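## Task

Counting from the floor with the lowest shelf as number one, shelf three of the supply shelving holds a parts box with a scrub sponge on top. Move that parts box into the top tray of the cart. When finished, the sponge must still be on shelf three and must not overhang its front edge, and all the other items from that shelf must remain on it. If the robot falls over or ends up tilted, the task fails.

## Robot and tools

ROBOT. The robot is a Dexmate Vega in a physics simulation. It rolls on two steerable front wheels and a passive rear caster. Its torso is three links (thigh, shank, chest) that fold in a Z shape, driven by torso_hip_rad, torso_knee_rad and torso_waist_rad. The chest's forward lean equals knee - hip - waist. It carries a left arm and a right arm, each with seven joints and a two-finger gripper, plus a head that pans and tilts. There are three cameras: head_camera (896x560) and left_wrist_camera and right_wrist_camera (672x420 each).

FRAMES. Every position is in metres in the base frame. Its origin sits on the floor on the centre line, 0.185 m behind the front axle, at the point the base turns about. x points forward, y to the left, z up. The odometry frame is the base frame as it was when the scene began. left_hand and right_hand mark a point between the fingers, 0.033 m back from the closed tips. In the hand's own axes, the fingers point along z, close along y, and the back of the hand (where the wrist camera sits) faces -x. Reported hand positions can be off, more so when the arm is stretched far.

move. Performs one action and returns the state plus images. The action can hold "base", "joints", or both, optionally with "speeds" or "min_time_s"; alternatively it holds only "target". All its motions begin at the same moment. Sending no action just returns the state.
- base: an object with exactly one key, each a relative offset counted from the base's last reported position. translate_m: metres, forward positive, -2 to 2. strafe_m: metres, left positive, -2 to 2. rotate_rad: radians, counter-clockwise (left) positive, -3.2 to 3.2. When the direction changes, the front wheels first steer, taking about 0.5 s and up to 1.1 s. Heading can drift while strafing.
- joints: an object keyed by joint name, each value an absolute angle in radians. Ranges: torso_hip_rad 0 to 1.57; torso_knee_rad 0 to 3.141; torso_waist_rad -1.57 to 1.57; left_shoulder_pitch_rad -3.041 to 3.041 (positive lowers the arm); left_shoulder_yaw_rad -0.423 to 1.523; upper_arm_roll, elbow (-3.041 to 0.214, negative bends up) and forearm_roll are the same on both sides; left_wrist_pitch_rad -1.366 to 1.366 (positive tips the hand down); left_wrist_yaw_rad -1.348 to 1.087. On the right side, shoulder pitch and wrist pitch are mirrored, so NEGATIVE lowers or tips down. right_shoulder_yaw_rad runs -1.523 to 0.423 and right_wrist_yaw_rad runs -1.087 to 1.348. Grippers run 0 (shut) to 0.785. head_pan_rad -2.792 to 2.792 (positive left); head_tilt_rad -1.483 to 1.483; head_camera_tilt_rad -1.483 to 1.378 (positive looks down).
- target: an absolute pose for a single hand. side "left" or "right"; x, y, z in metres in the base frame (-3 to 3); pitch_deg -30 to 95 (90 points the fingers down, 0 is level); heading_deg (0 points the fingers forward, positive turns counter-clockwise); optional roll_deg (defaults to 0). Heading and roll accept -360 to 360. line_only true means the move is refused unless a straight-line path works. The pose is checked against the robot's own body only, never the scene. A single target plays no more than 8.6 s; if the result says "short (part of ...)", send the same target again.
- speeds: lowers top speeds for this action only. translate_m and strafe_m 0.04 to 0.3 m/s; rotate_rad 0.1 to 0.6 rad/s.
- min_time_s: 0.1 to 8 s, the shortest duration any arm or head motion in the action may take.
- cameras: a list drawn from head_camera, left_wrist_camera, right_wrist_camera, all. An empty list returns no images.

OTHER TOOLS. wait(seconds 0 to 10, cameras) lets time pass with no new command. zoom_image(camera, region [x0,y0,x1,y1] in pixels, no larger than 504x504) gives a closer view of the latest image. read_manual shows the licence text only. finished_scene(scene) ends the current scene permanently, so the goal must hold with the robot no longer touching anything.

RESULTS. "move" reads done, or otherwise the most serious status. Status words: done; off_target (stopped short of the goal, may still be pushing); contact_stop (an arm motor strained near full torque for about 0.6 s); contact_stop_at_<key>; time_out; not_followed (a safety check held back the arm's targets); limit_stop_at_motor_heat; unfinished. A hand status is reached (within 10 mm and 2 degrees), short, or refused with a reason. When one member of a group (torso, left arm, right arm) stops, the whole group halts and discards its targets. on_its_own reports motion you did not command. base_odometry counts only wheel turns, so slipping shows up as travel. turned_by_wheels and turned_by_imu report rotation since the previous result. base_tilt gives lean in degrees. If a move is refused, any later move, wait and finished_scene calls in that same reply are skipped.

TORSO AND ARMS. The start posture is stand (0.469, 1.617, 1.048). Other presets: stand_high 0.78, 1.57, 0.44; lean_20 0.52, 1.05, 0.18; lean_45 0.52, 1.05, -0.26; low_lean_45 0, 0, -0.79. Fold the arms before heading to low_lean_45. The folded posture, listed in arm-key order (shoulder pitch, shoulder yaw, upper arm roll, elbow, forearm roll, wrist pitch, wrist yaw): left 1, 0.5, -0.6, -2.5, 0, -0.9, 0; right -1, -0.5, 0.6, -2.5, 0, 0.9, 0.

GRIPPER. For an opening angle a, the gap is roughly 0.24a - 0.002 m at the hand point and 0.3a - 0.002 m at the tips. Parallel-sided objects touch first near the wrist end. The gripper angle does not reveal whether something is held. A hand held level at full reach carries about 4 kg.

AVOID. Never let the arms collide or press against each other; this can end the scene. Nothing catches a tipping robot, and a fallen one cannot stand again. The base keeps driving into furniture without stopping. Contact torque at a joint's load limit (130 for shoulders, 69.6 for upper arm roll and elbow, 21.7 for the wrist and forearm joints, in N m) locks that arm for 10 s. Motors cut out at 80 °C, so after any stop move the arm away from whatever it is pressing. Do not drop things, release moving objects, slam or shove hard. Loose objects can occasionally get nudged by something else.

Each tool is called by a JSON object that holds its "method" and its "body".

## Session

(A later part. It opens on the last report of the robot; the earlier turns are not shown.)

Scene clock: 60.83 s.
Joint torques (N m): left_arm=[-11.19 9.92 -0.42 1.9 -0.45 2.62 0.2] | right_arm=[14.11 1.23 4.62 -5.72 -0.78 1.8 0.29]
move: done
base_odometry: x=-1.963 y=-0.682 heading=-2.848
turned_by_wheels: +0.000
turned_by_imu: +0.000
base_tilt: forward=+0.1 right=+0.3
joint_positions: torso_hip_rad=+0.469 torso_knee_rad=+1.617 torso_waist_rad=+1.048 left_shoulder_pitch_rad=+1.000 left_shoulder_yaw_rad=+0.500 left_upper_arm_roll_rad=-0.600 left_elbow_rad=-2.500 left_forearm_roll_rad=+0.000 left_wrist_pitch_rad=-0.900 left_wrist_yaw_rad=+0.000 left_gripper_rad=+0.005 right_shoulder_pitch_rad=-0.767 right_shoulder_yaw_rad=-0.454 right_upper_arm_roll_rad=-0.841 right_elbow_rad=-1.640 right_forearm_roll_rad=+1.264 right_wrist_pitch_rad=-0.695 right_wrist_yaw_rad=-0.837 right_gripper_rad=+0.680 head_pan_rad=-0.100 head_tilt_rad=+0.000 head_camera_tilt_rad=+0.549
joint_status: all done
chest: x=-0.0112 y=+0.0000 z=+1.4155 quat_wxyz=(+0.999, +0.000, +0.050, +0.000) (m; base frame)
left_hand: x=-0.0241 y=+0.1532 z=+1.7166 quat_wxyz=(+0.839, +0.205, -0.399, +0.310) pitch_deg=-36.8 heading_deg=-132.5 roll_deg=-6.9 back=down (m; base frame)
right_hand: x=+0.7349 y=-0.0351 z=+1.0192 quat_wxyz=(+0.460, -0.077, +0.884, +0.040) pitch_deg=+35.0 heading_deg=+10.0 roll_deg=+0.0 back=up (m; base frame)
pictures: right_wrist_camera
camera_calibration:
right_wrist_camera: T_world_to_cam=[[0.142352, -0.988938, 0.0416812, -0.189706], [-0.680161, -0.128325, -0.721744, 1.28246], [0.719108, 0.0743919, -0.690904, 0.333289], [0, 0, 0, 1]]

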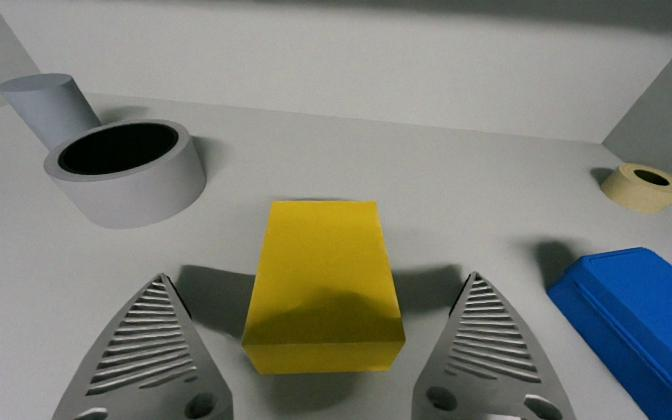

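{"method": "move", "body": {"target": {"side": "right", "x": 0.638, "y": -0.052, "z": 1.089, "pitch_deg": 35, "heading_deg": 10, "roll_deg": 0, "line_only": true}, "cameras": ["right_wrist_camera"]}}

{"method": "move", "body": {"target": {"side": "right", "x": 0.66, "y": -0.2525, "z": 1.09, "pitch_deg": 35, "heading_deg": 18, "roll_deg": 0, "line_only": true}, "cameras": ["head_camera", "right_wrist_camera"]}}

{"method": "zoom_image", "body": {"camera": "right_wrist_camera", "region": [240, 160, 430, 320]}}

Scene clock: 66.03 s.
Joint torques (N m): left_arm=[-9.54 9.55 -0.3 2.29 -0.5 3.02 0.27] | right_arm=[10.92 2.78 6.18 -11.39 -0.02 1.62 -0.44]
move: done
base_odometry: x=-1.963 y=-0.682 heading=-2.848
turned_by_wheels: +0.000
turned_by_imu: +0.001
base_tilt: forward=+0.2 right=+0.2
joint_positions: torso_hip_rad=+0.469 torso_knee_rad=+1.617 torso_waist_rad=+1.048 left_shoulder_pitch_rad=+1.000 left_shoulder_yaw_rad=+0.500 left_upper_arm_roll_rad=-0.600 left_elbow_rad=-2.500 left_forearm_roll_rad=+0.000 left_wrist_pitch_rad=-0.900 left_wrist_yaw_rad=+0.000 left_gripper_rad=+0.005 right_shoulder_pitch_rad=-1.125 right_shoulder_yaw_rad=-0.172 right_upper_arm_roll_rad=-0.322 right_elbow_rad=-2.119 right_forearm_roll_rad=+1.191 right_wrist_pitch_rad=-1.291 right_wrist_yaw_rad=-1.087 right_gripper_rad=+0.680 head_pan_rad=-0.100 head_tilt_rad=+0.000 head_camera_tilt_rad=+0.549
chest: x=-0.0112 y=+0.0000 z=+1.4155 quat_wxyz=(+0.999, +0.000, +0.050, +0.000) (m; base frame)
left_hand: x=-0.0241 y=+0.1532 z=+1.7166 quat_wxyz=(+0.839, +0.205, -0.399, +0.310) pitch_deg=-36.8 heading_deg=-132.5 roll_deg=-6.9 back=down (m; base frame)
right_hand: x=+0.6384 y=-0.0509 z=+1.0888 quat_wxyz=(+0.460, -0.078, +0.884, +0.041) pitch_deg=+35.0 heading_deg=+10.1 roll_deg=+0.0 back=up (m; base frame)
right_hand_status: reached (straight line, planned for 2.8 s): 1 mm and 0.1 deg off.
pictures: right_wrist_camera
camera_calibration:
right_wrist_camera: T_world_to_cam=[[0.144322, -0.988656, 0.0415889, -0.195621], [-0.67974, -0.129595, -0.721913, 1.26489], [0.719114, 0.075918, -0.690732, 0.451842], [0, 0, 0, 1]]

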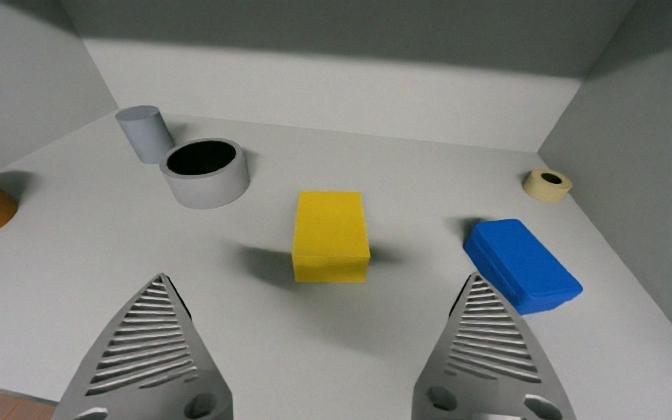

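Scene clock: 70.70 s.
Joint torques (N m): left_arm=[-10.28 10.1 -0.45 2.1 -0.49 3.58 0.24] | right_arm=[9.04 -7.55 10.27 -3.17 -0.14 2.91 0.43]
move: done
base_odometry: x=-1.963 y=-0.682 heading=-2.848
turned_by_wheels: +0.000
turned_by_imu: +0.001
base_tilt: forward=+0.2 right=+0.3
joint_positions: torso_hip_rad=+0.469 torso_knee_rad=+1.617 torso_waist_rad=+1.048 left_shoulder_pitch_rad=+1.000 left_shoulder_yaw_rad=+0.500 left_upper_arm_roll_rad=-0.600 left_elbow_rad=-2.500 left_forearm_roll_rad=+0.000 left_wrist_pitch_rad=-0.900 left_wrist_yaw_rad=+0.000 left_gripper_rad=+0.005 right_shoulder_pitch_rad=-1.218 right_shoulder_yaw_rad=-0.846 right_upper_arm_roll_rad=-0.036 right_elbow_rad=-2.029 right_forearm_roll_rad=+1.127 right_wrist_pitch_rad=-1.112 right_wrist_yaw_rad=-0.201 right_gripper_rad=+0.680 head_pan_rad=-0.100 head_tilt_rad=+0.000 head_camera_tilt_rad=+0.549
chest: x=-0.0112 y=+0.0000 z=+1.4155 quat_wxyz=(+0.999, +0.000, +0.050, +0.000) (m; base frame)
left_hand: x=-0.0241 y=+0.1532 z=+1.7166 quat_wxyz=(+0.839, +0.205, -0.399, +0.310) pitch_deg=-36.8 heading_deg=-132.5 roll_deg=-6.9 back=down (m; base frame)
right_hand: x=+0.6598 y=-0.2512 z=+1.0894 quat_wxyz=(+0.456, -0.138, +0.876, +0.072) pitch_deg=+35.0 heading_deg=+18.0 roll_deg=+0.0 back=up (m; base frame)
right_hand_status: reached (straight line, planned for 3.1 s): 1 mm and 0.1 deg off.
pictures: head_camera, right_wrist_camera
camera_calibration:
head_camera: T_world_to_cam=[[-0.0833569, -0.996248, 0.02327, -0.0124736], [-0.600774, 0.0316094, -0.798794, 1.18388], [0.795061, -0.080565, -0.601155, 0.915042], [0, 0, 0, 1]]
right_wrist_camera: T_world_to_cam=[[0.278064, -0.959674, 0.0413028, -0.477383], [-0.656482, -0.221253, -0.721165, 1.21466], [0.701222, 0.173416, -0.691531, 0.48929], [0, 0, 0, 1]]

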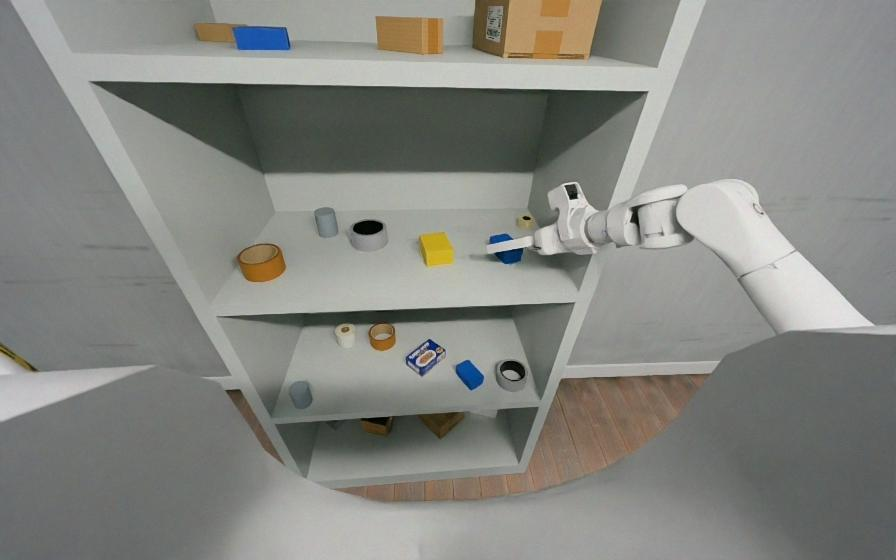

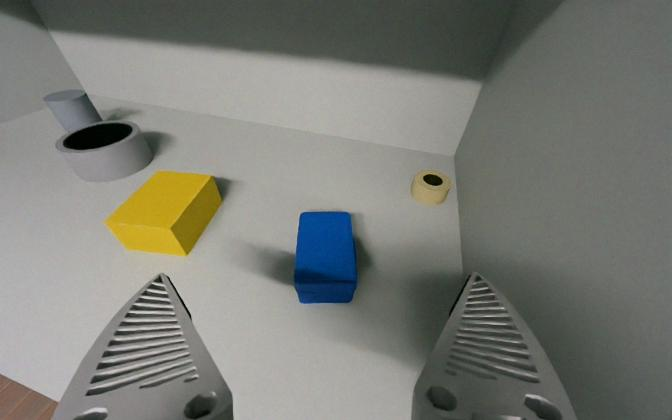

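Scaled by 2.653 from the camera's 672x420 image, which has a finer 960x600 frame.

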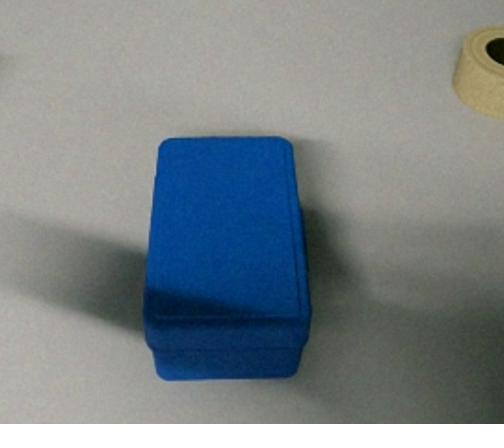

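{"method": "move", "body": {"target": {"side": "right", "x": 0.744, "y": -0.2275, "z": 1.019, "pitch_deg": 35, "heading_deg": 18, "roll_deg": 0, "line_only": true}, "cameras": ["right_wrist_camera"]}}

Scene clock: 74.83 s.
Joint torques (N m): left_arm=[-10.49 9.67 -0.51 2.13 -0.38 3.4 0.14] | right_arm=[23.73 -2.49 5.79 -5.9 -0.22 2.86 0.13]
move: done
base_odometry: x=-1.963 y=-0.682 heading=-2.848
turned_by_wheels: +0.000
turned_by_imu: +0.001
base_tilt: forward=+0.1 right=+0.3
joint_positions: torso_hip_rad=+0.469 torso_knee_rad=+1.617 torso_waist_rad=+1.048 left_shoulder_pitch_rad=+1.000 left_shoulder_yaw_rad=+0.500 left_upper_arm_roll_rad=-0.600 left_elbow_rad=-2.500 left_forearm_roll_rad=+0.000 left_wrist_pitch_rad=-0.900 left_wrist_yaw_rad=+0.000 left_gripper_rad=+0.005 right_shoulder_pitch_rad=-0.988 right_shoulder_yaw_rad=-0.727 right_upper_arm_roll_rad=-0.379 right_elbow_rad=-1.646 right_forearm_roll_rad=+0.869 right_wrist_pitch_rad=-0.876 right_wrist_yaw_rad=-0.047 right_gripper_rad=+0.680 head_pan_rad=-0.100 head_tilt_rad=+0.000 head_camera_tilt_rad=+0.549
chest: x=-0.0112 y=+0.0000 z=+1.4155 quat_wxyz=(+0.999, +0.000, +0.050, +0.000) (m; base frame)
left_hand: x=-0.0241 y=+0.1532 z=+1.7166 quat_wxyz=(+0.839, +0.205, -0.399, +0.310) pitch_deg=-36.8 heading_deg=-132.5 roll_deg=-6.9 back=down (m; base frame)
right_hand: x=+0.7428 y=-0.2280 z=+1.0196 quat_wxyz=(+0.456, -0.138, +0.876, +0.072) pitch_deg=+35.0 heading_deg=+18.0 roll_deg=+0.1 back=up (m; base frame)
right_hand_status: reached (straight line, planned for 1.6 s): 1 mm and 0.1 deg off.
pictures: right_wrist_camera
camera_calibration:
right_wrist_camera: T_world_to_cam=[[0.277995, -0.959724, 0.0406062, -0.474608], [-0.656461, -0.220673, -0.721362, 1.22422], [0.701269, 0.173879, -0.691367, 0.378681], [0, 0, 0, 1]]

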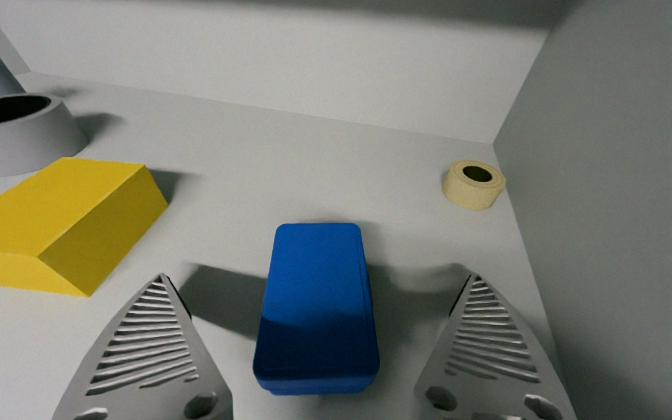

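{"method": "move", "body": {"joints": {"right_gripper_rad": 0.34}, "cameras": ["right_wrist_camera"]}}

{"method": "move", "body": {"joints": {"right_gripper_rad": 0.22}, "cameras": ["right_wrist_camera"]}}

Scene clock: 76.07 s.
Joint torques (N m): left_arm=[-11.68 9.25 -0.41 2.16 -0.48 3.65 0.2] | right_arm=[18.62 -2.38 1.96 -2.44 -0.36 1.02 0.36]
move: done
base_odometry: x=-1.963 y=-0.682 heading=-2.848
turned_by_wheels: +0.000
turned_by_imu: +0.000
base_tilt: forward=+0.2 right=+0.3
joint_positions: torso_hip_rad=+0.469 torso_knee_rad=+1.617 torso_waist_rad=+1.048 left_shoulder_pitch_rad=+1.000 left_shoulder_yaw_rad=+0.500 left_upper_arm_roll_rad=-0.600 left_elbow_rad=-2.500 left_forearm_roll_rad=+0.000 left_wrist_pitch_rad=-0.900 left_wrist_yaw_rad=+0.000 left_gripper_rad=+0.005 right_shoulder_pitch_rad=-0.985 right_shoulder_yaw_rad=-0.725 right_upper_arm_roll_rad=-0.383 right_elbow_rad=-1.641 right_forearm_roll_rad=+0.866 right_wrist_pitch_rad=-0.873 right_wrist_yaw_rad=-0.045 right_gripper_rad=+0.340 head_pan_rad=-0.100 head_tilt_rad=+0.000 head_camera_tilt_rad=+0.549
joint_status: all done
chest: x=-0.0112 y=+0.0000 z=+1.4155 quat_wxyz=(+0.999, +0.000, +0.050, +0.000) (m; base frame)
left_hand: x=-0.0241 y=+0.1532 z=+1.7166 quat_wxyz=(+0.839, +0.205, -0.399, +0.310) pitch_deg=-36.8 heading_deg=-132.5 roll_deg=-6.9 back=down (m; base frame)
right_hand: x=+0.7440 y=-0.2276 z=+1.0193 quat_wxyz=(+0.456, -0.139, +0.876, +0.072) pitch_deg=+35.0 heading_deg=+18.0 roll_deg=+0.0 back=up (m; base frame)
pictures: right_wrist_camera
camera_calibration:
right_wrist_camera: T_world_to_cam=[[0.278364, -0.959578, 0.0415212, -0.475751], [-0.655388, -0.221368, -0.722124, 1.22478], [0.702126, 0.173801, -0.690517, 0.376071], [0, 0, 0, 1]]

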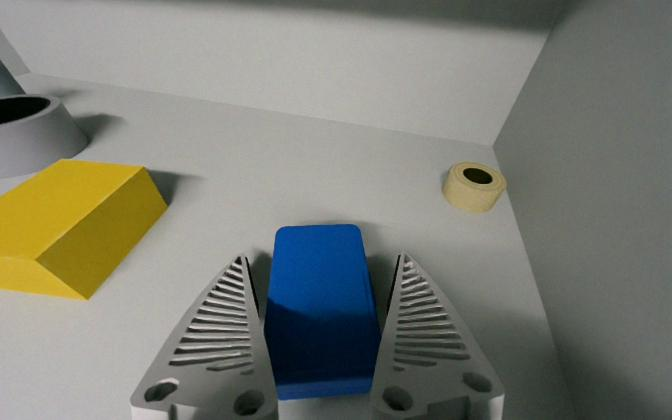

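Scene clock: 76.67 s.
Joint torques (N m): left_arm=[-9.68 10.25 -0.42 2.46 -0.27 2.55 0.38] | right_arm=[13.06 -4.15 0.05 -0.54 -0.1 -1.45 0.31]
move: done
base_odometry: x=-1.963 y=-0.682 heading=-2.848
turned_by_wheels: +0.000
turned_by_imu: +0.000
base_tilt: forward=+0.2 right=+0.2
joint_positions: torso_hip_rad=+0.469 torso_knee_rad=+1.617 torso_waist_rad=+1.048 left_shoulder_pitch_rad=+1.000 left_shoulder_yaw_rad=+0.500 left_upper_arm_roll_rad=-0.600 left_elbow_rad=-2.500 left_forearm_roll_rad=+0.000 left_wrist_pitch_rad=-0.900 left_wrist_yaw_rad=+0.000 left_gripper_rad=+0.005 right_shoulder_pitch_rad=-0.985 right_shoulder_yaw_rad=-0.725 right_upper_arm_roll_rad=-0.383 right_elbow_rad=-1.641 right_forearm_roll_rad=+0.866 right_wrist_pitch_rad=-0.872 right_wrist_yaw_rad=-0.045 right_gripper_rad=+0.220 head_pan_rad=-0.100 head_tilt_rad=+0.000 head_camera_tilt_rad=+0.549
joint_status: all done
chest: x=-0.0112 y=+0.0000 z=+1.4155 quat_wxyz=(+0.999, +0.000, +0.050, +0.000) (m; base frame)
left_hand: x=-0.0241 y=+0.1532 z=+1.7166 quat_wxyz=(+0.839, +0.205, -0.399, +0.310) pitch_deg=-36.8 heading_deg=-132.5 roll_deg=-6.9 back=down (m; base frame)
right_hand: x=+0.7443 y=-0.2276 z=+1.0199 quat_wxyz=(+0.457, -0.139, +0.876, +0.072) pitch_deg=+34.9 heading_deg=+18.0 roll_deg=+0.0 back=up (m; base frame)
pictures: right_wrist_camera
camera_calibration:
right_wrist_camera: T_world_to_cam=[[0.278297, -0.959589, 0.0417162, -0.475976], [-0.654561, -0.221261, -0.722906, 1.22561], [0.702922, 0.173877, -0.689686, 0.374783], [0, 0, 0, 1]]

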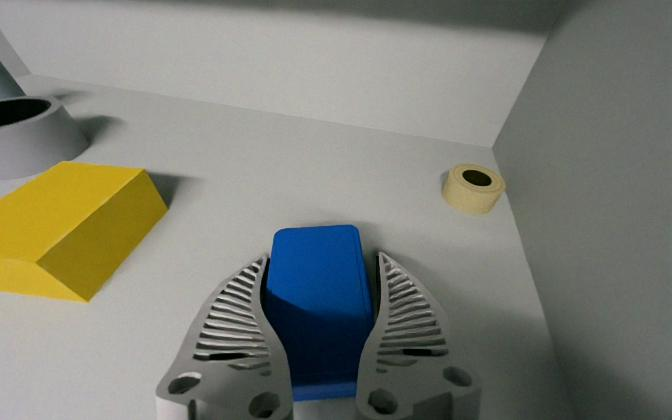

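{"method": "move", "body": {"joints": {"right_gripper_rad": 0.18}, "cameras": []}}

{"method": "move", "body": {"target": {"side": "right", "x": 0.735, "y": -0.23, "z": 1.08, "pitch_deg": 35, "heading_deg": 18, "roll_deg": 0, "line_only": true}, "cameras": ["head_camera", "right_wrist_camera"]}}

{"method": "zoom_image", "body": {"camera": "head_camera", "region": [400, 170, 610, 300]}}

Scene clock: 80.77 s.
Joint torques (N m): left_arm=[-10.07 10.5 -0.27 1.01 -0.48 2.89 0.21] | right_arm=[10.43 -3.24 0.7 -0.35 -0.1 -1.65 0.52]
move: done
base_odometry: x=-1.963 y=-0.682 heading=-2.848
turned_by_wheels: +0.000
turned_by_imu: +0.001
base_tilt: forward=+0.2 right=+0.3
joint_positions: torso_hip_rad=+0.469 torso_knee_rad=+1.617 torso_waist_rad=+1.048 left_shoulder_pitch_rad=+1.000 left_shoulder_yaw_rad=+0.500 left_upper_arm_roll_rad=-0.600 left_elbow_rad=-2.500 left_forearm_roll_rad=+0.000 left_wrist_pitch_rad=-0.900 left_wrist_yaw_rad=+0.000 left_gripper_rad=+0.005 right_shoulder_pitch_rad=-0.984 right_shoulder_yaw_rad=-0.725 right_upper_arm_roll_rad=-0.383 right_elbow_rad=-1.641 right_forearm_roll_rad=+0.866 right_wrist_pitch_rad=-0.872 right_wrist_yaw_rad=-0.045 right_gripper_rad=+0.180 head_pan_rad=-0.100 head_tilt_rad=+0.000 head_camera_tilt_rad=+0.549
joint_status: all done
chest: x=-0.0113 y=+0.0000 z=+1.4155 quat_wxyz=(+0.999, +0.000, +0.050, +0.000) (m; base frame)
left_hand: x=-0.0242 y=+0.1532 z=+1.7166 quat_wxyz=(+0.839, +0.205, -0.399, +0.310) pitch_deg=-36.8 heading_deg=-132.5 roll_deg=-6.9 back=down (m; base frame)
right_hand: x=+0.7444 y=-0.2276 z=+1.0201 quat_wxyz=(+0.457, -0.139, +0.876, +0.072) pitch_deg=+34.9 heading_deg=+18.0 roll_deg=+0.0 back=up (m; base frame)
pictures: none

Scene clock: 82.97 s.
Joint torques (N m): left_arm=[-11.1 9.85 -0.57 1.04 -0.47 3.08 0.19] | right_arm=[25.28 -7.35 11.5 -9.78 0.14 3.86 -0.43]
move: done
base_odometry: x=-1.963 y=-0.682 heading=-2.848
turned_by_wheels: +0.000
turned_by_imu: +0.001
base_tilt: forward=+0.2 right=+0.3
joint_positions: torso_hip_rad=+0.469 torso_knee_rad=+1.617 torso_waist_rad=+1.048 left_shoulder_pitch_rad=+1.000 left_shoulder_yaw_rad=+0.500 left_upper_arm_roll_rad=-0.600 left_elbow_rad=-2.500 left_forearm_roll_rad=+0.000 left_wrist_pitch_rad=-0.900 left_wrist_yaw_rad=+0.000 left_gripper_rad=+0.005 right_shoulder_pitch_rad=-0.948 right_shoulder_yaw_rad=-0.748 right_upper_arm_roll_rad=-0.297 right_elbow_rad=-1.751 right_forearm_roll_rad=+0.963 right_wrist_pitch_rad=-1.037 right_wrist_yaw_rad=-0.109 right_gripper_rad=+0.180 head_pan_rad=-0.100 head_tilt_rad=+0.000 head_camera_tilt_rad=+0.549
chest: x=-0.0112 y=+0.0000 z=+1.4155 quat_wxyz=(+0.999, +0.000, +0.050, +0.000) (m; base frame)
left_hand: x=-0.0241 y=+0.1532 z=+1.7166 quat_wxyz=(+0.839, +0.205, -0.399, +0.310) pitch_deg=-36.8 heading_deg=-132.5 roll_deg=-6.9 back=down (m; base frame)
right_hand: x=+0.7352 y=-0.2299 z=+1.0770 quat_wxyz=(+0.455, -0.139, +0.876, +0.072) pitch_deg=+35.1 heading_deg=+18.0 roll_deg=+0.0 back=up (m; base frame)
right_hand_status: reached (straight line, planned for 0.9 s): 3 mm and 0.1 deg off.
pictures: head_camera, right_wrist_camera
camera_calibration:
head_camera: T_world_to_cam=[[-0.0833567, -0.996248, 0.0232707, -0.0124741], [-0.600781, 0.0316093, -0.798789, 1.18387], [0.795056, -0.080565, -0.601162, 0.915047], [0, 0, 0, 1]]
right_wrist_camera: T_world_to_cam=[[0.278592, -0.959536, 0.0409526, -0.477351], [-0.656911, -0.221487, -0.720702, 1.25972], [0.70061, 0.17388, -0.692035, 0.42525], [0, 0, 0, 1]]

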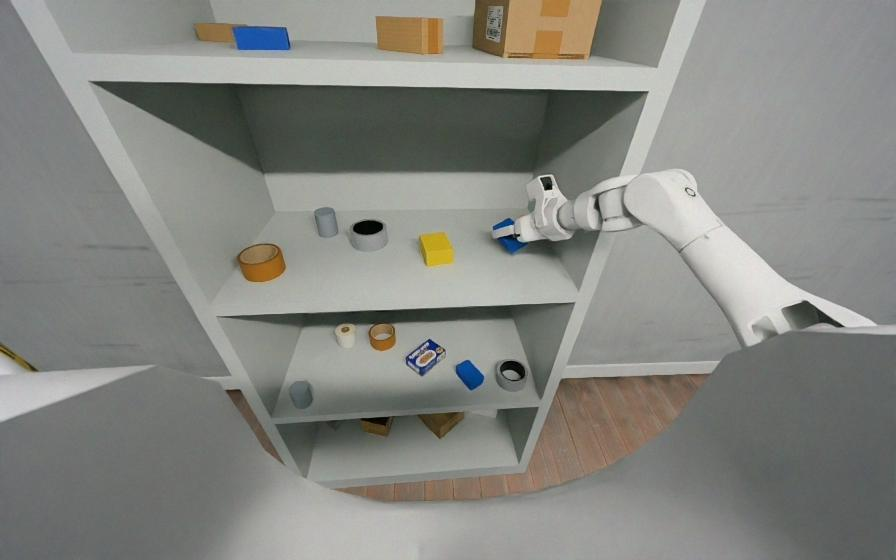

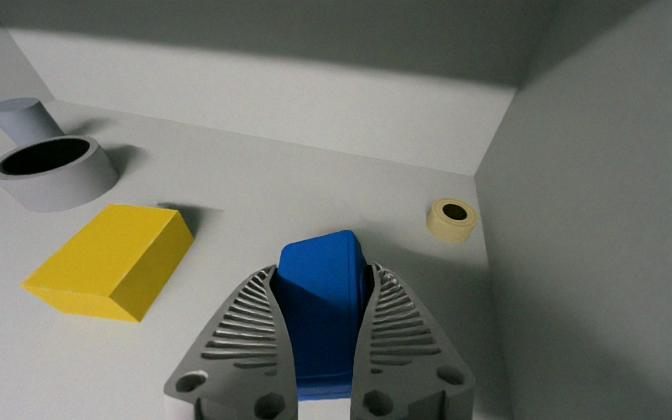

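Scaled by 2.400 from the camera's 896x560 image, which has a finer 960x600 frame.

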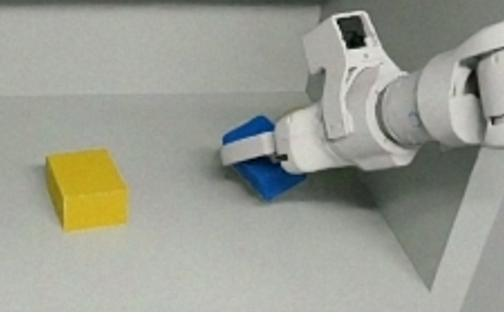

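{"method": "zoom_image", "body": {"camera": "right_wrist_camera", "region": [220, 200, 430, 420]}}

Scaled by 2.291 from the camera's 672x420 image, which has a finer 960x600 frame.

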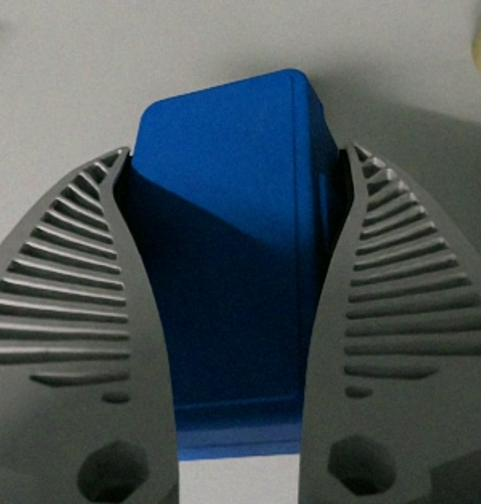

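{"method": "wait", "body": {"seconds": 0.2, "cameras": ["right_wrist_camera"]}}

{"method": "zoom_image", "body": {"camera": "right_wrist_camera", "region": [220, 200, 430, 420]}}

Scene clock: 85.50 s.
Joint torques (N m): left_arm=[-10.02 9.49 -0.51 0.76 -0.56 3.16 0.22] | right_arm=[25 -5.48 11.05 -9.89 0.36 2.9 -0.26]
base_odometry: x=-1.963 y=-0.682 heading=-2.848
turned_by_wheels: +0.000
turned_by_imu: +0.001
base_tilt: forward=+0.1 right=+0.3
joint_positions: torso_hip_rad=+0.469 torso_knee_rad=+1.617 torso_waist_rad=+1.048 left_shoulder_pitch_rad=+1.000 left_shoulder_yaw_rad=+0.500 left_upper_arm_roll_rad=-0.600 left_elbow_rad=-2.500 left_forearm_roll_rad=+0.000 left_wrist_pitch_rad=-0.900 left_wrist_yaw_rad=+0.000 left_gripper_rad=+0.005 right_shoulder_pitch_rad=-0.946 right_shoulder_yaw_rad=-0.749 right_upper_arm_roll_rad=-0.294 right_elbow_rad=-1.754 right_forearm_roll_rad=+0.967 right_wrist_pitch_rad=-1.043 right_wrist_yaw_rad=-0.111 right_gripper_rad=+0.180 head_pan_rad=-0.100 head_tilt_rad=+0.000 head_camera_tilt_rad=+0.549
chest: x=-0.0112 y=+0.0000 z=+1.4155 quat_wxyz=(+0.999, +0.000, +0.050, +0.000) (m; base frame)
left_hand: x=-0.0240 y=+0.1532 z=+1.7166 quat_wxyz=(+0.839, +0.205, -0.399, +0.310) pitch_deg=-36.8 heading_deg=-132.5 roll_deg=-6.9 back=down (m; base frame)
right_hand: x=+0.7347 y=-0.2299 z=+1.0790 quat_wxyz=(+0.455, -0.139, +0.876, +0.072) pitch_deg=+35.1 heading_deg=+18.0 roll_deg=+0.0 back=up (m; base frame)
right_hand_status: reached (straight line, planned for 0.9 s): 1 mm and 0.1 deg off.
wait: 0.20 s; at rest from the start
pictures: right_wrist_camera
camera_calibration:
right_wrist_camera: T_world_to_cam=[[0.27889, -0.959433, 0.0413298, -0.477972], [-0.65682, -0.221969, -0.720637, 1.26057], [0.700577, 0.173832, -0.69208, 0.427006], [0, 0, 0, 1]]

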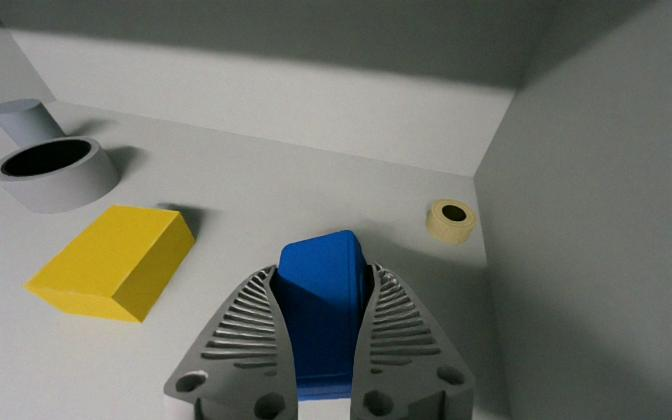

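Scaled by 2.291 from the camera's 672x420 image, which has a finer 960x600 frame.

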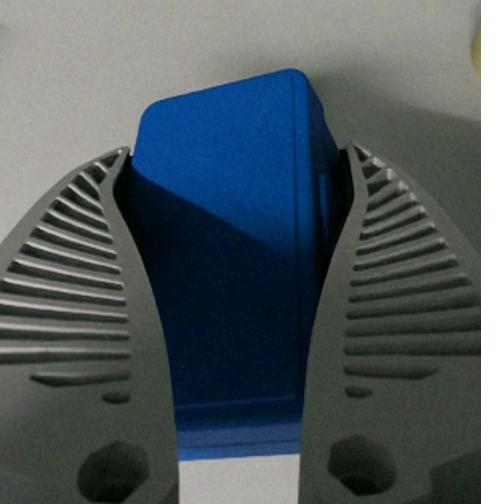

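{"method": "move", "body": {"cameras": ["head_camera", "right_wrist_camera"]}}

Scene clock: 88.20 s.
Joint torques (N m): left_arm=[-10.65 9.33 -0.65 0.7 -0.51 3.41 0.23] | right_arm=[22.4 -6.31 11.01 -9.85 0.02 2.67 -0.59]
base_odometry: x=-1.963 y=-0.682 heading=-2.848
turned_by_wheels: +0.000
turned_by_imu: +0.001
base_tilt: forward=+0.2 right=+0.3
base_status: not commanded
joint_positions: torso_hip_rad=+0.469 torso_knee_rad=+1.617 torso_waist_rad=+1.048 left_shoulder_pitch_rad=+1.000 left_shoulder_yaw_rad=+0.500 left_upper_arm_roll_rad=-0.600 left_elbow_rad=-2.500 left_forearm_roll_rad=+0.000 left_wrist_pitch_rad=-0.900 left_wrist_yaw_rad=+0.000 left_gripper_rad=+0.005 right_shoulder_pitch_rad=-0.946 right_shoulder_yaw_rad=-0.749 right_upper_arm_roll_rad=-0.294 right_elbow_rad=-1.754 right_forearm_roll_rad=+0.967 right_wrist_pitch_rad=-1.043 right_wrist_yaw_rad=-0.111 right_gripper_rad=+0.180 head_pan_rad=-0.100 head_tilt_rad=+0.000 head_camera_tilt_rad=+0.549
joint_status: not commanded
chest: x=-0.0112 y=+0.0000 z=+1.4155 quat_wxyz=(+0.999, +0.000, +0.050, +0.000) (m; base frame)
left_hand: x=-0.0240 y=+0.1532 z=+1.7166 quat_wxyz=(+0.839, +0.205, -0.399, +0.310) pitch_deg=-36.8 heading_deg=-132.5 roll_deg=-6.9 back=down (m; base frame)
right_hand: x=+0.7347 y=-0.2299 z=+1.0790 quat_wxyz=(+0.455, -0.139, +0.876, +0.072) pitch_deg=+35.1 heading_deg=+18.0 roll_deg=+0.0 back=up (m; base frame)
right_hand_status: reached (straight line, planned for 0.9 s): 1 mm and 0.1 deg off.
pictures: head_camera, right_wrist_camera
camera_calibration:
head_camera: T_world_to_cam=[[-0.0833566, -0.996248, 0.0232713, -0.0124745], [-0.600787, 0.0316094, -0.798784, 1.18387], [0.795051, -0.080565, -0.601168, 0.915051], [0, 0, 0, 1]] pos_world=[-0.0172975, 0.023872, 1.49605]
right_wrist_camera: T_world_to_cam=[[0.278892, -0.959433, 0.0413324, -0.477976], [-0.65682, -0.221972, -0.720636, 1.26058], [0.700576, 0.173832, -0.69208, 0.427017], [0, 0, 0, 1]] pos_world=[0.662117, -0.253002, 1.2237]

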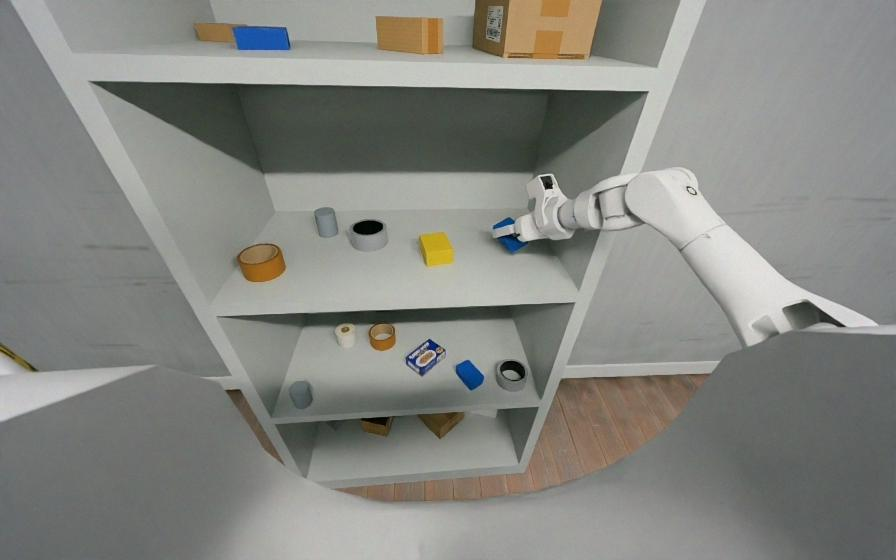

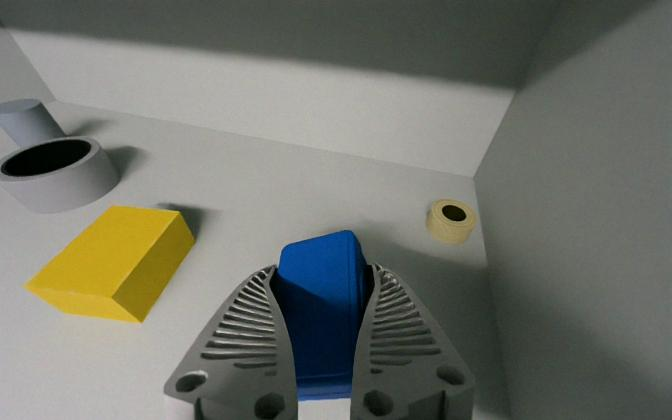

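{"method": "move", "body": {"target": {"side": "right", "x": 0.56, "y": -0.255, "z": 1.10, "pitch_deg": 35, "heading_deg": 14, "line_only": true}, "min_time_s": 2, "cameras": ["head_camera", "right_wrist_camera"]}}

"target" must stand alone in an action: send the other keys in another action
Scene clock: 88.83 s.
Joint torques (N m): left_arm=[-11.24 9.98 -0.82 1.85 -0.45 3.06 0.32] | right_arm=[23.97 -6.36 10.38 -9.96 0.21 3.83 -0.44]
base_odometry: x=-1.963 y=-0.682 heading=-2.848
turned_by_wheels: +0.000
turned_by_imu: +0.000
base_tilt: forward=+0.2 right=+0.3
joint_positions: torso_hip_rad=+0.469 torso_knee_rad=+1.617 torso_waist_rad=+1.048 left_shoulder_pitch_rad=+1.000 left_shoulder_yaw_rad=+0.500 left_upper_arm_roll_rad=-0.600 left_elbow_rad=-2.500 left_forearm_roll_rad=+0.000 left_wrist_pitch_rad=-0.900 left_wrist_yaw_rad=+0.000 left_gripper_rad=+0.005 right_shoulder_pitch_rad=-0.946 right_shoulder_yaw_rad=-0.749 right_upper_arm_roll_rad=-0.294 right_elbow_rad=-1.754 right_forearm_roll_rad=+0.967 right_wrist_pitch_rad=-1.043 right_wrist_yaw_rad=-0.111 right_gripper_rad=+0.180 head_pan_rad=-0.100 head_tilt_rad=+0.000 head_camera_tilt_rad=+0.549
chest: x=-0.0112 y=+0.0000 z=+1.4155 quat_wxyz=(+0.999, +0.000, +0.050, +0.000) (m; base frame)
left_hand: x=-0.0240 y=+0.1532 z=+1.7166 quat_wxyz=(+0.839, +0.205, -0.399, +0.310) pitch_deg=-36.8 heading_deg=-132.5 roll_deg=-6.9 back=down (m; base frame)
right_hand: x=+0.7347 y=-0.2299 z=+1.0790 quat_wxyz=(+0.455, -0.139, +0.876, +0.072) pitch_deg=+35.1 heading_deg=+18.0 roll_deg=+0.0 back=up (m; base frame)
right_hand_status: reached (straight line, planned for 0.9 s): 1 mm and 0.1 deg off.
pictures: none

{"method": "move", "body": {"target": {"side": "right", "x": 0.56, "y": -0.255, "z": 1.10, "pitch_deg": 35, "heading_deg": 14, "line_only": true}, "cameras": ["head_camera", "right_wrist_camera"]}}

Scene clock: 92.97 s.
Joint torques (N m): left_arm=[-9.46 10.34 -0.39 2.63 -0.39 3.72 0.27] | right_arm=[4.83 -5.56 9.52 -8.07 0.24 2.41 -0.07]
move: done
base_odometry: x=-1.963 y=-0.682 heading=-2.848
turned_by_wheels: +0.000
turned_by_imu: +0.001
base_tilt: forward=+0.2 right=+0.4
joint_positions: torso_hip_rad=+0.469 torso_knee_rad=+1.617 torso_waist_rad=+1.048 left_shoulder_pitch_rad=+1.000 left_shoulder_yaw_rad=+0.500 left_upper_arm_roll_rad=-0.600 left_elbow_rad=-2.500 left_forearm_roll_rad=+0.000 left_wrist_pitch_rad=-0.900 left_wrist_yaw_rad=+0.000 left_gripper_rad=+0.005 right_shoulder_pitch_rad=-1.535 right_shoulder_yaw_rad=-0.722 right_upper_arm_roll_rad=+0.307 right_elbow_rad=-2.376 right_forearm_roll_rad=+1.361 right_wrist_pitch_rad=-1.274 right_wrist_yaw_rad=-0.498 right_gripper_rad=+0.180 head_pan_rad=-0.100 head_tilt_rad=+0.000 head_camera_tilt_rad=+0.549
chest: x=-0.0112 y=+0.0000 z=+1.4155 quat_wxyz=(+0.999, +0.000, +0.050, +0.000) (m; base frame)
left_hand: x=-0.0240 y=+0.1532 z=+1.7166 quat_wxyz=(+0.839, +0.205, -0.399, +0.310) pitch_deg=-36.8 heading_deg=-132.5 roll_deg=-6.9 back=down (m; base frame)
right_hand: x=+0.5616 y=-0.2545 z=+1.0995 quat_wxyz=(+0.458, -0.108, +0.880, +0.057) pitch_deg=+35.0 heading_deg=+14.1 roll_deg=+0.1 back=up (m; base frame)
right_hand_status: reached (straight line, planned for 2.4 s): 2 mm and 0.1 deg off.
pictures: head_camera, right_wrist_camera
camera_calibration:
head_camera: T_world_to_cam=[[-0.0833564, -0.996248, 0.023272, -0.0124748], [-0.600793, 0.0316094, -0.798779, 1.18387], [0.795047, -0.080565, -0.601174, 0.915054], [0, 0, 0, 1]]
right_wrist_camera: T_world_to_cam=[[0.212029, -0.976426, 0.0404521, -0.419915], [-0.669951, -0.175365, -0.721397, 1.17628], [0.711484, 0.125856, -0.69134, 0.547552], [0, 0, 0, 1]]

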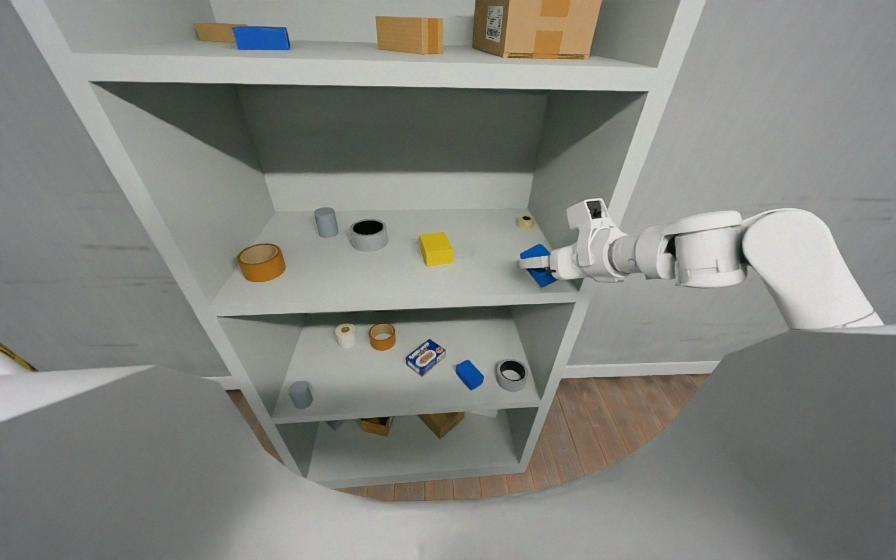

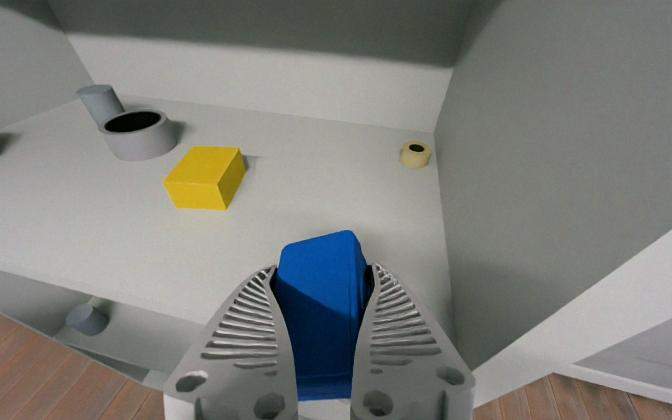

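{"method": "move", "body": {"base": {"translate_m": -0.5}, "cameras": ["head_camera"]}}

{"method": "move", "body": {"target": {"side": "right", "x": 0.45, "y": -0.26, "z": 1.05, "pitch_deg": 35, "heading_deg": 8, "line_only": true}, "cameras": ["head_camera", "right_wrist_camera"]}}

Scene clock: 96.93 s.
Joint torques (N m): left_arm=[-9.71 10.11 -0.38 1.89 -0.42 3.7 0.25] | right_arm=[5.74 -3.62 8.93 -7.83 0.29 2.16 -0.6]
move: done
base_odometry: x=-1.484 y=-0.539 heading=-2.847
turned_by_wheels: +0.001
turned_by_imu: +0.006
base_tilt: forward=+0.2 right=+0.3
base_status: done
joint_positions: torso_hip_rad=+0.469 torso_knee_rad=+1.617 torso_waist_rad=+1.048 left_shoulder_pitch_rad=+1.000 left_shoulder_yaw_rad=+0.500 left_upper_arm_roll_rad=-0.600 left_elbow_rad=-2.500 left_forearm_roll_rad=+0.000 left_wrist_pitch_rad=-0.900 left_wrist_yaw_rad=+0.000 left_gripper_rad=+0.005 right_shoulder_pitch_rad=-1.541 right_shoulder_yaw_rad=-0.721 right_upper_arm_roll_rad=+0.313 right_elbow_rad=-2.382 right_forearm_roll_rad=+1.365 right_wrist_pitch_rad=-1.276 right_wrist_yaw_rad=-0.502 right_gripper_rad=+0.180 head_pan_rad=-0.100 head_tilt_rad=+0.000 head_camera_tilt_rad=+0.549
chest: x=-0.0111 y=+0.0000 z=+1.4155 quat_wxyz=(+0.999, +0.000, +0.050, +0.000) (m; base frame)
left_hand: x=-0.0239 y=+0.1532 z=+1.7166 quat_wxyz=(+0.839, +0.205, -0.398, +0.310) pitch_deg=-36.8 heading_deg=-132.5 roll_deg=-6.9 back=down (m; base frame)
right_hand: x=+0.5599 y=-0.2549 z=+1.0996 quat_wxyz=(+0.458, -0.108, +0.881, +0.056) pitch_deg=+35.1 heading_deg=+14.0 roll_deg=+0.0 back=up (m; base frame)
pictures: head_camera
camera_calibration:
head_camera: T_world_to_cam=[[-0.0833538, -0.996248, 0.0232807, -0.0124801], [-0.600877, 0.0316093, -0.798716, 1.18382], [0.794984, -0.0805649, -0.601257, 0.915102], [0, 0, 0, 1]]

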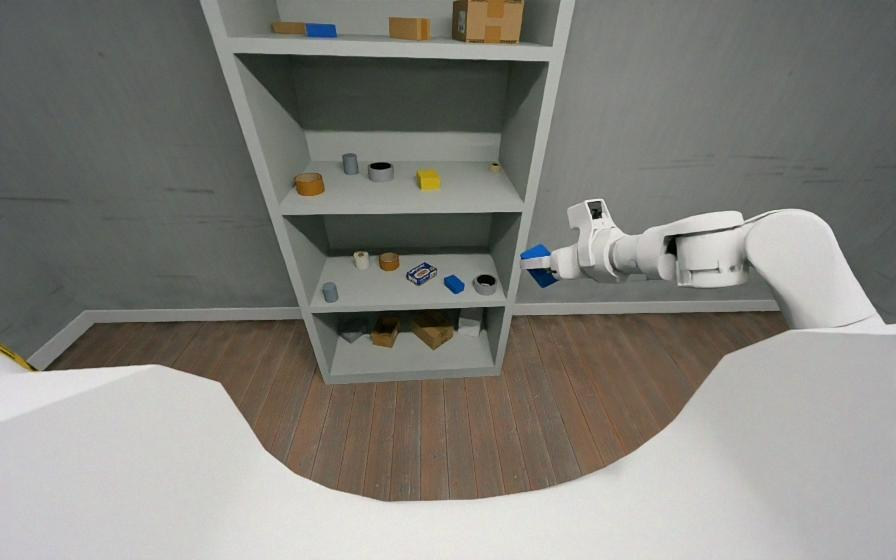

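Scene clock: 100.47 s.
Joint torques (N m): left_arm=[-10.89 9.47 -0.57 1.44 -0.38 3.26 0.23] | right_arm=[-1.18 -3.32 7.45 -9.96 -0.26 1.96 0.4]
move: done
base_odometry: x=-1.484 y=-0.539 heading=-2.847
turned_by_wheels: +0.000
turned_by_imu: +0.001
base_tilt: forward=+0.2 right=+0.3
joint_positions: torso_hip_rad=+0.469 torso_knee_rad=+1.617 torso_waist_rad=+1.048 left_shoulder_pitch_rad=+1.000 left_shoulder_yaw_rad=+0.500 left_upper_arm_roll_rad=-0.600 left_elbow_rad=-2.500 left_forearm_roll_rad=+0.000 left_wrist_pitch_rad=-0.900 left_wrist_yaw_rad=+0.000 left_gripper_rad=+0.005 right_shoulder_pitch_rad=-2.072 right_shoulder_yaw_rad=-0.565 right_upper_arm_roll_rad=+0.466 right_elbow_rad=-2.704 right_forearm_roll_rad=+1.158 right_wrist_pitch_rad=-1.102 right_wrist_yaw_rad=-0.480 right_gripper_rad=+0.180 head_pan_rad=-0.100 head_tilt_rad=+0.000 head_camera_tilt_rad=+0.549
chest: x=-0.0111 y=+0.0000 z=+1.4155 quat_wxyz=(+0.999, +0.000, +0.050, +0.000) (m; base frame)
left_hand: x=-0.0239 y=+0.1532 z=+1.7166 quat_wxyz=(+0.839, +0.205, -0.398, +0.310) pitch_deg=-36.8 heading_deg=-132.5 roll_deg=-6.9 back=down (m; base frame)
right_hand: x=+0.4510 y=-0.2598 z=+1.0499 quat_wxyz=(+0.460, -0.062, +0.885, +0.033) pitch_deg=+35.0 heading_deg=+8.1 roll_deg=+0.0 back=up (m; base frame)
right_hand_status: reached (straight line, planned for 2.0 s): 1 mm and 0.1 deg off.
pictures: head_camera, right_wrist_camera
camera_calibration:
head_camera: T_world_to_cam=[[-0.0833539, -0.996248, 0.0232807, -0.0124801], [-0.600877, 0.0316093, -0.798716, 1.18382], [0.794984, -0.080565, -0.601257, 0.915101], [0, 0, 0, 1]]
right_wrist_camera: T_world_to_cam=[[0.109098, -0.993174, 0.0412723, -0.358456], [-0.684735, -0.105185, -0.721162, 1.09014], [0.72058, 0.0504167, -0.691536, 0.569157], [0, 0, 0, 1]]

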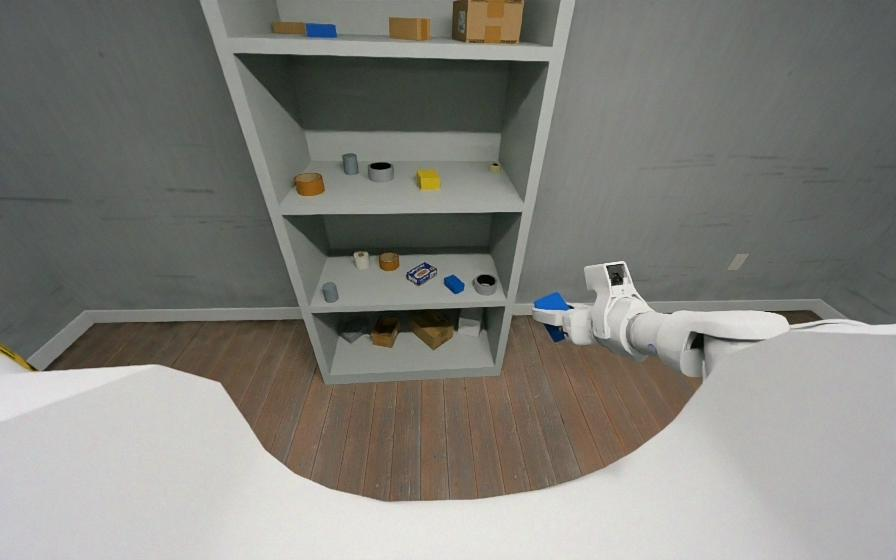

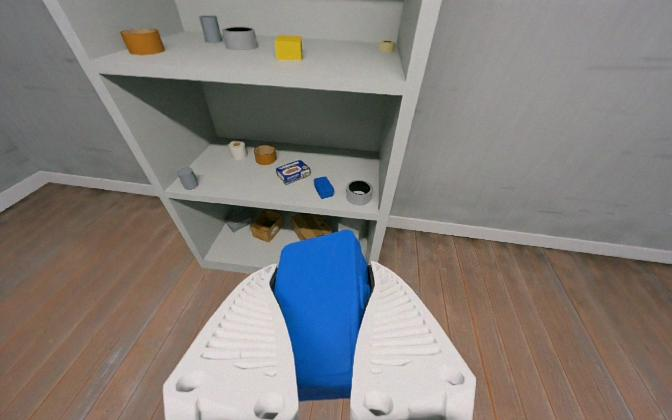

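{"method": "move", "body": {"base": {"rotate_rad": -2.512}, "joints": {"head_pan_rad": 0.0}, "cameras": ["head_camera", "right_wrist_camera"]}}

Scene clock: 106.87 s.
Joint torques (N m): left_arm=[-10.65 10.47 -0.61 0.92 -0.4 2.33 0.28] | right_arm=[0.78 -3.73 7.41 -10.41 -0.05 3.21 0.55]
move: done
base_odometry: x=-1.483 y=-0.538 heading=+0.926
turned_by_wheels: -2.510
turned_by_imu: -2.437
base_tilt: forward=+0.2 right=+0.3
base_status: done
joint_positions: torso_hip_rad=+0.469 torso_knee_rad=+1.617 torso_waist_rad=+1.048 left_shoulder_pitch_rad=+1.000 left_shoulder_yaw_rad=+0.500 left_upper_arm_roll_rad=-0.600 left_elbow_rad=-2.500 left_forearm_roll_rad=+0.000 left_wrist_pitch_rad=-0.900 left_wrist_yaw_rad=+0.000 left_gripper_rad=+0.005 right_shoulder_pitch_rad=-2.078 right_shoulder_yaw_rad=-0.563 right_upper_arm_roll_rad=+0.467 right_elbow_rad=-2.707 right_forearm_roll_rad=+1.155 right_wrist_pitch_rad=-1.100 right_wrist_yaw_rad=-0.479 right_gripper_rad=+0.180 head_pan_rad=-0.001 head_tilt_rad=+0.000 head_camera_tilt_rad=+0.549
joint_status: all done
chest: x=-0.0111 y=+0.0000 z=+1.4155 quat_wxyz=(+0.999, +0.000, +0.050, +0.000) (m; base frame)
left_hand: x=-0.0239 y=+0.1532 z=+1.7166 quat_wxyz=(+0.839, +0.205, -0.398, +0.310) pitch_deg=-36.8 heading_deg=-132.5 roll_deg=-6.9 back=down (m; base frame)
right_hand: x=+0.4499 y=-0.2599 z=+1.0496 quat_wxyz=(+0.460, -0.062, +0.885, +0.032) pitch_deg=+35.0 heading_deg=+8.0 roll_deg=+0.0 back=up (m; base frame)
pictures: head_camera, right_wrist_camera
camera_calibration:
head_camera: T_world_to_cam=[[0.0149023, -0.999799, 0.0133998, 0.0098564], [-0.601465, -0.019669, -0.798657, 1.18369], [0.79876, 0.00384235, -0.601637, 0.91596], [0, 0, 0, 1]]
right_wrist_camera: T_world_to_cam=[[0.108001, -0.993282, 0.041564, -0.358297], [-0.684794, -0.104637, -0.721185, 1.08932], [0.720689, 0.0494259, -0.691494, 0.569463], [0, 0, 0, 1]]

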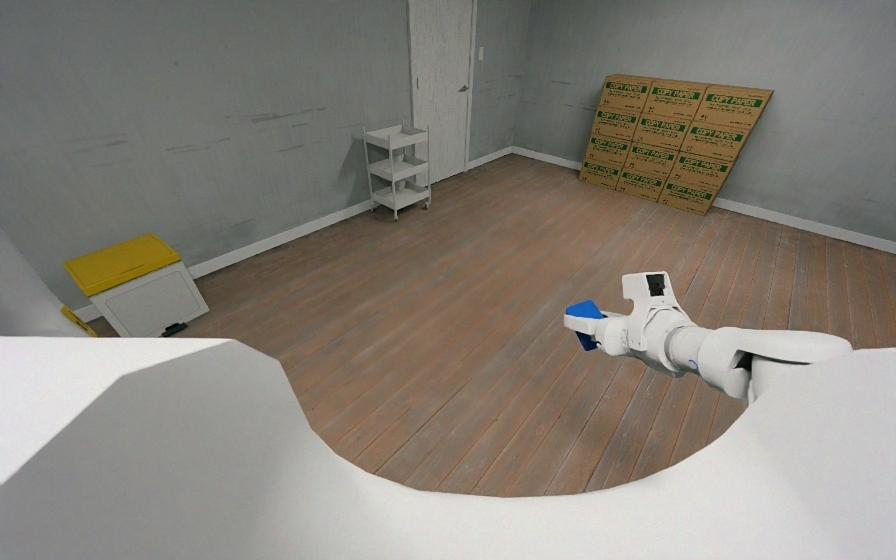

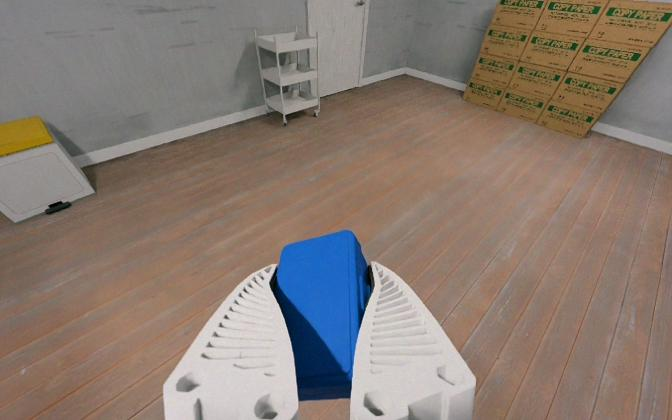

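{"method": "zoom_image", "body": {"camera": "head_camera", "region": [330, 90, 470, 240]}}

Scaled by 3.360 from the camera's 896x560 image, which has a finer 960x600 frame.

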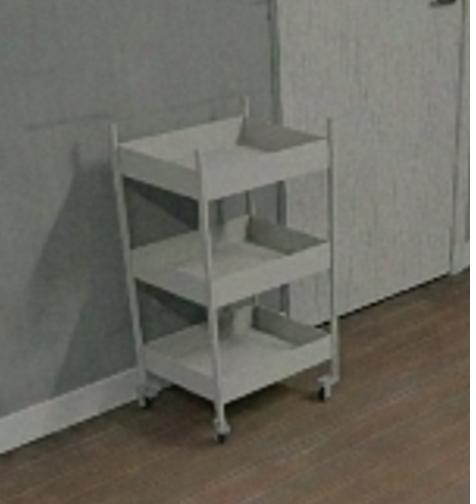

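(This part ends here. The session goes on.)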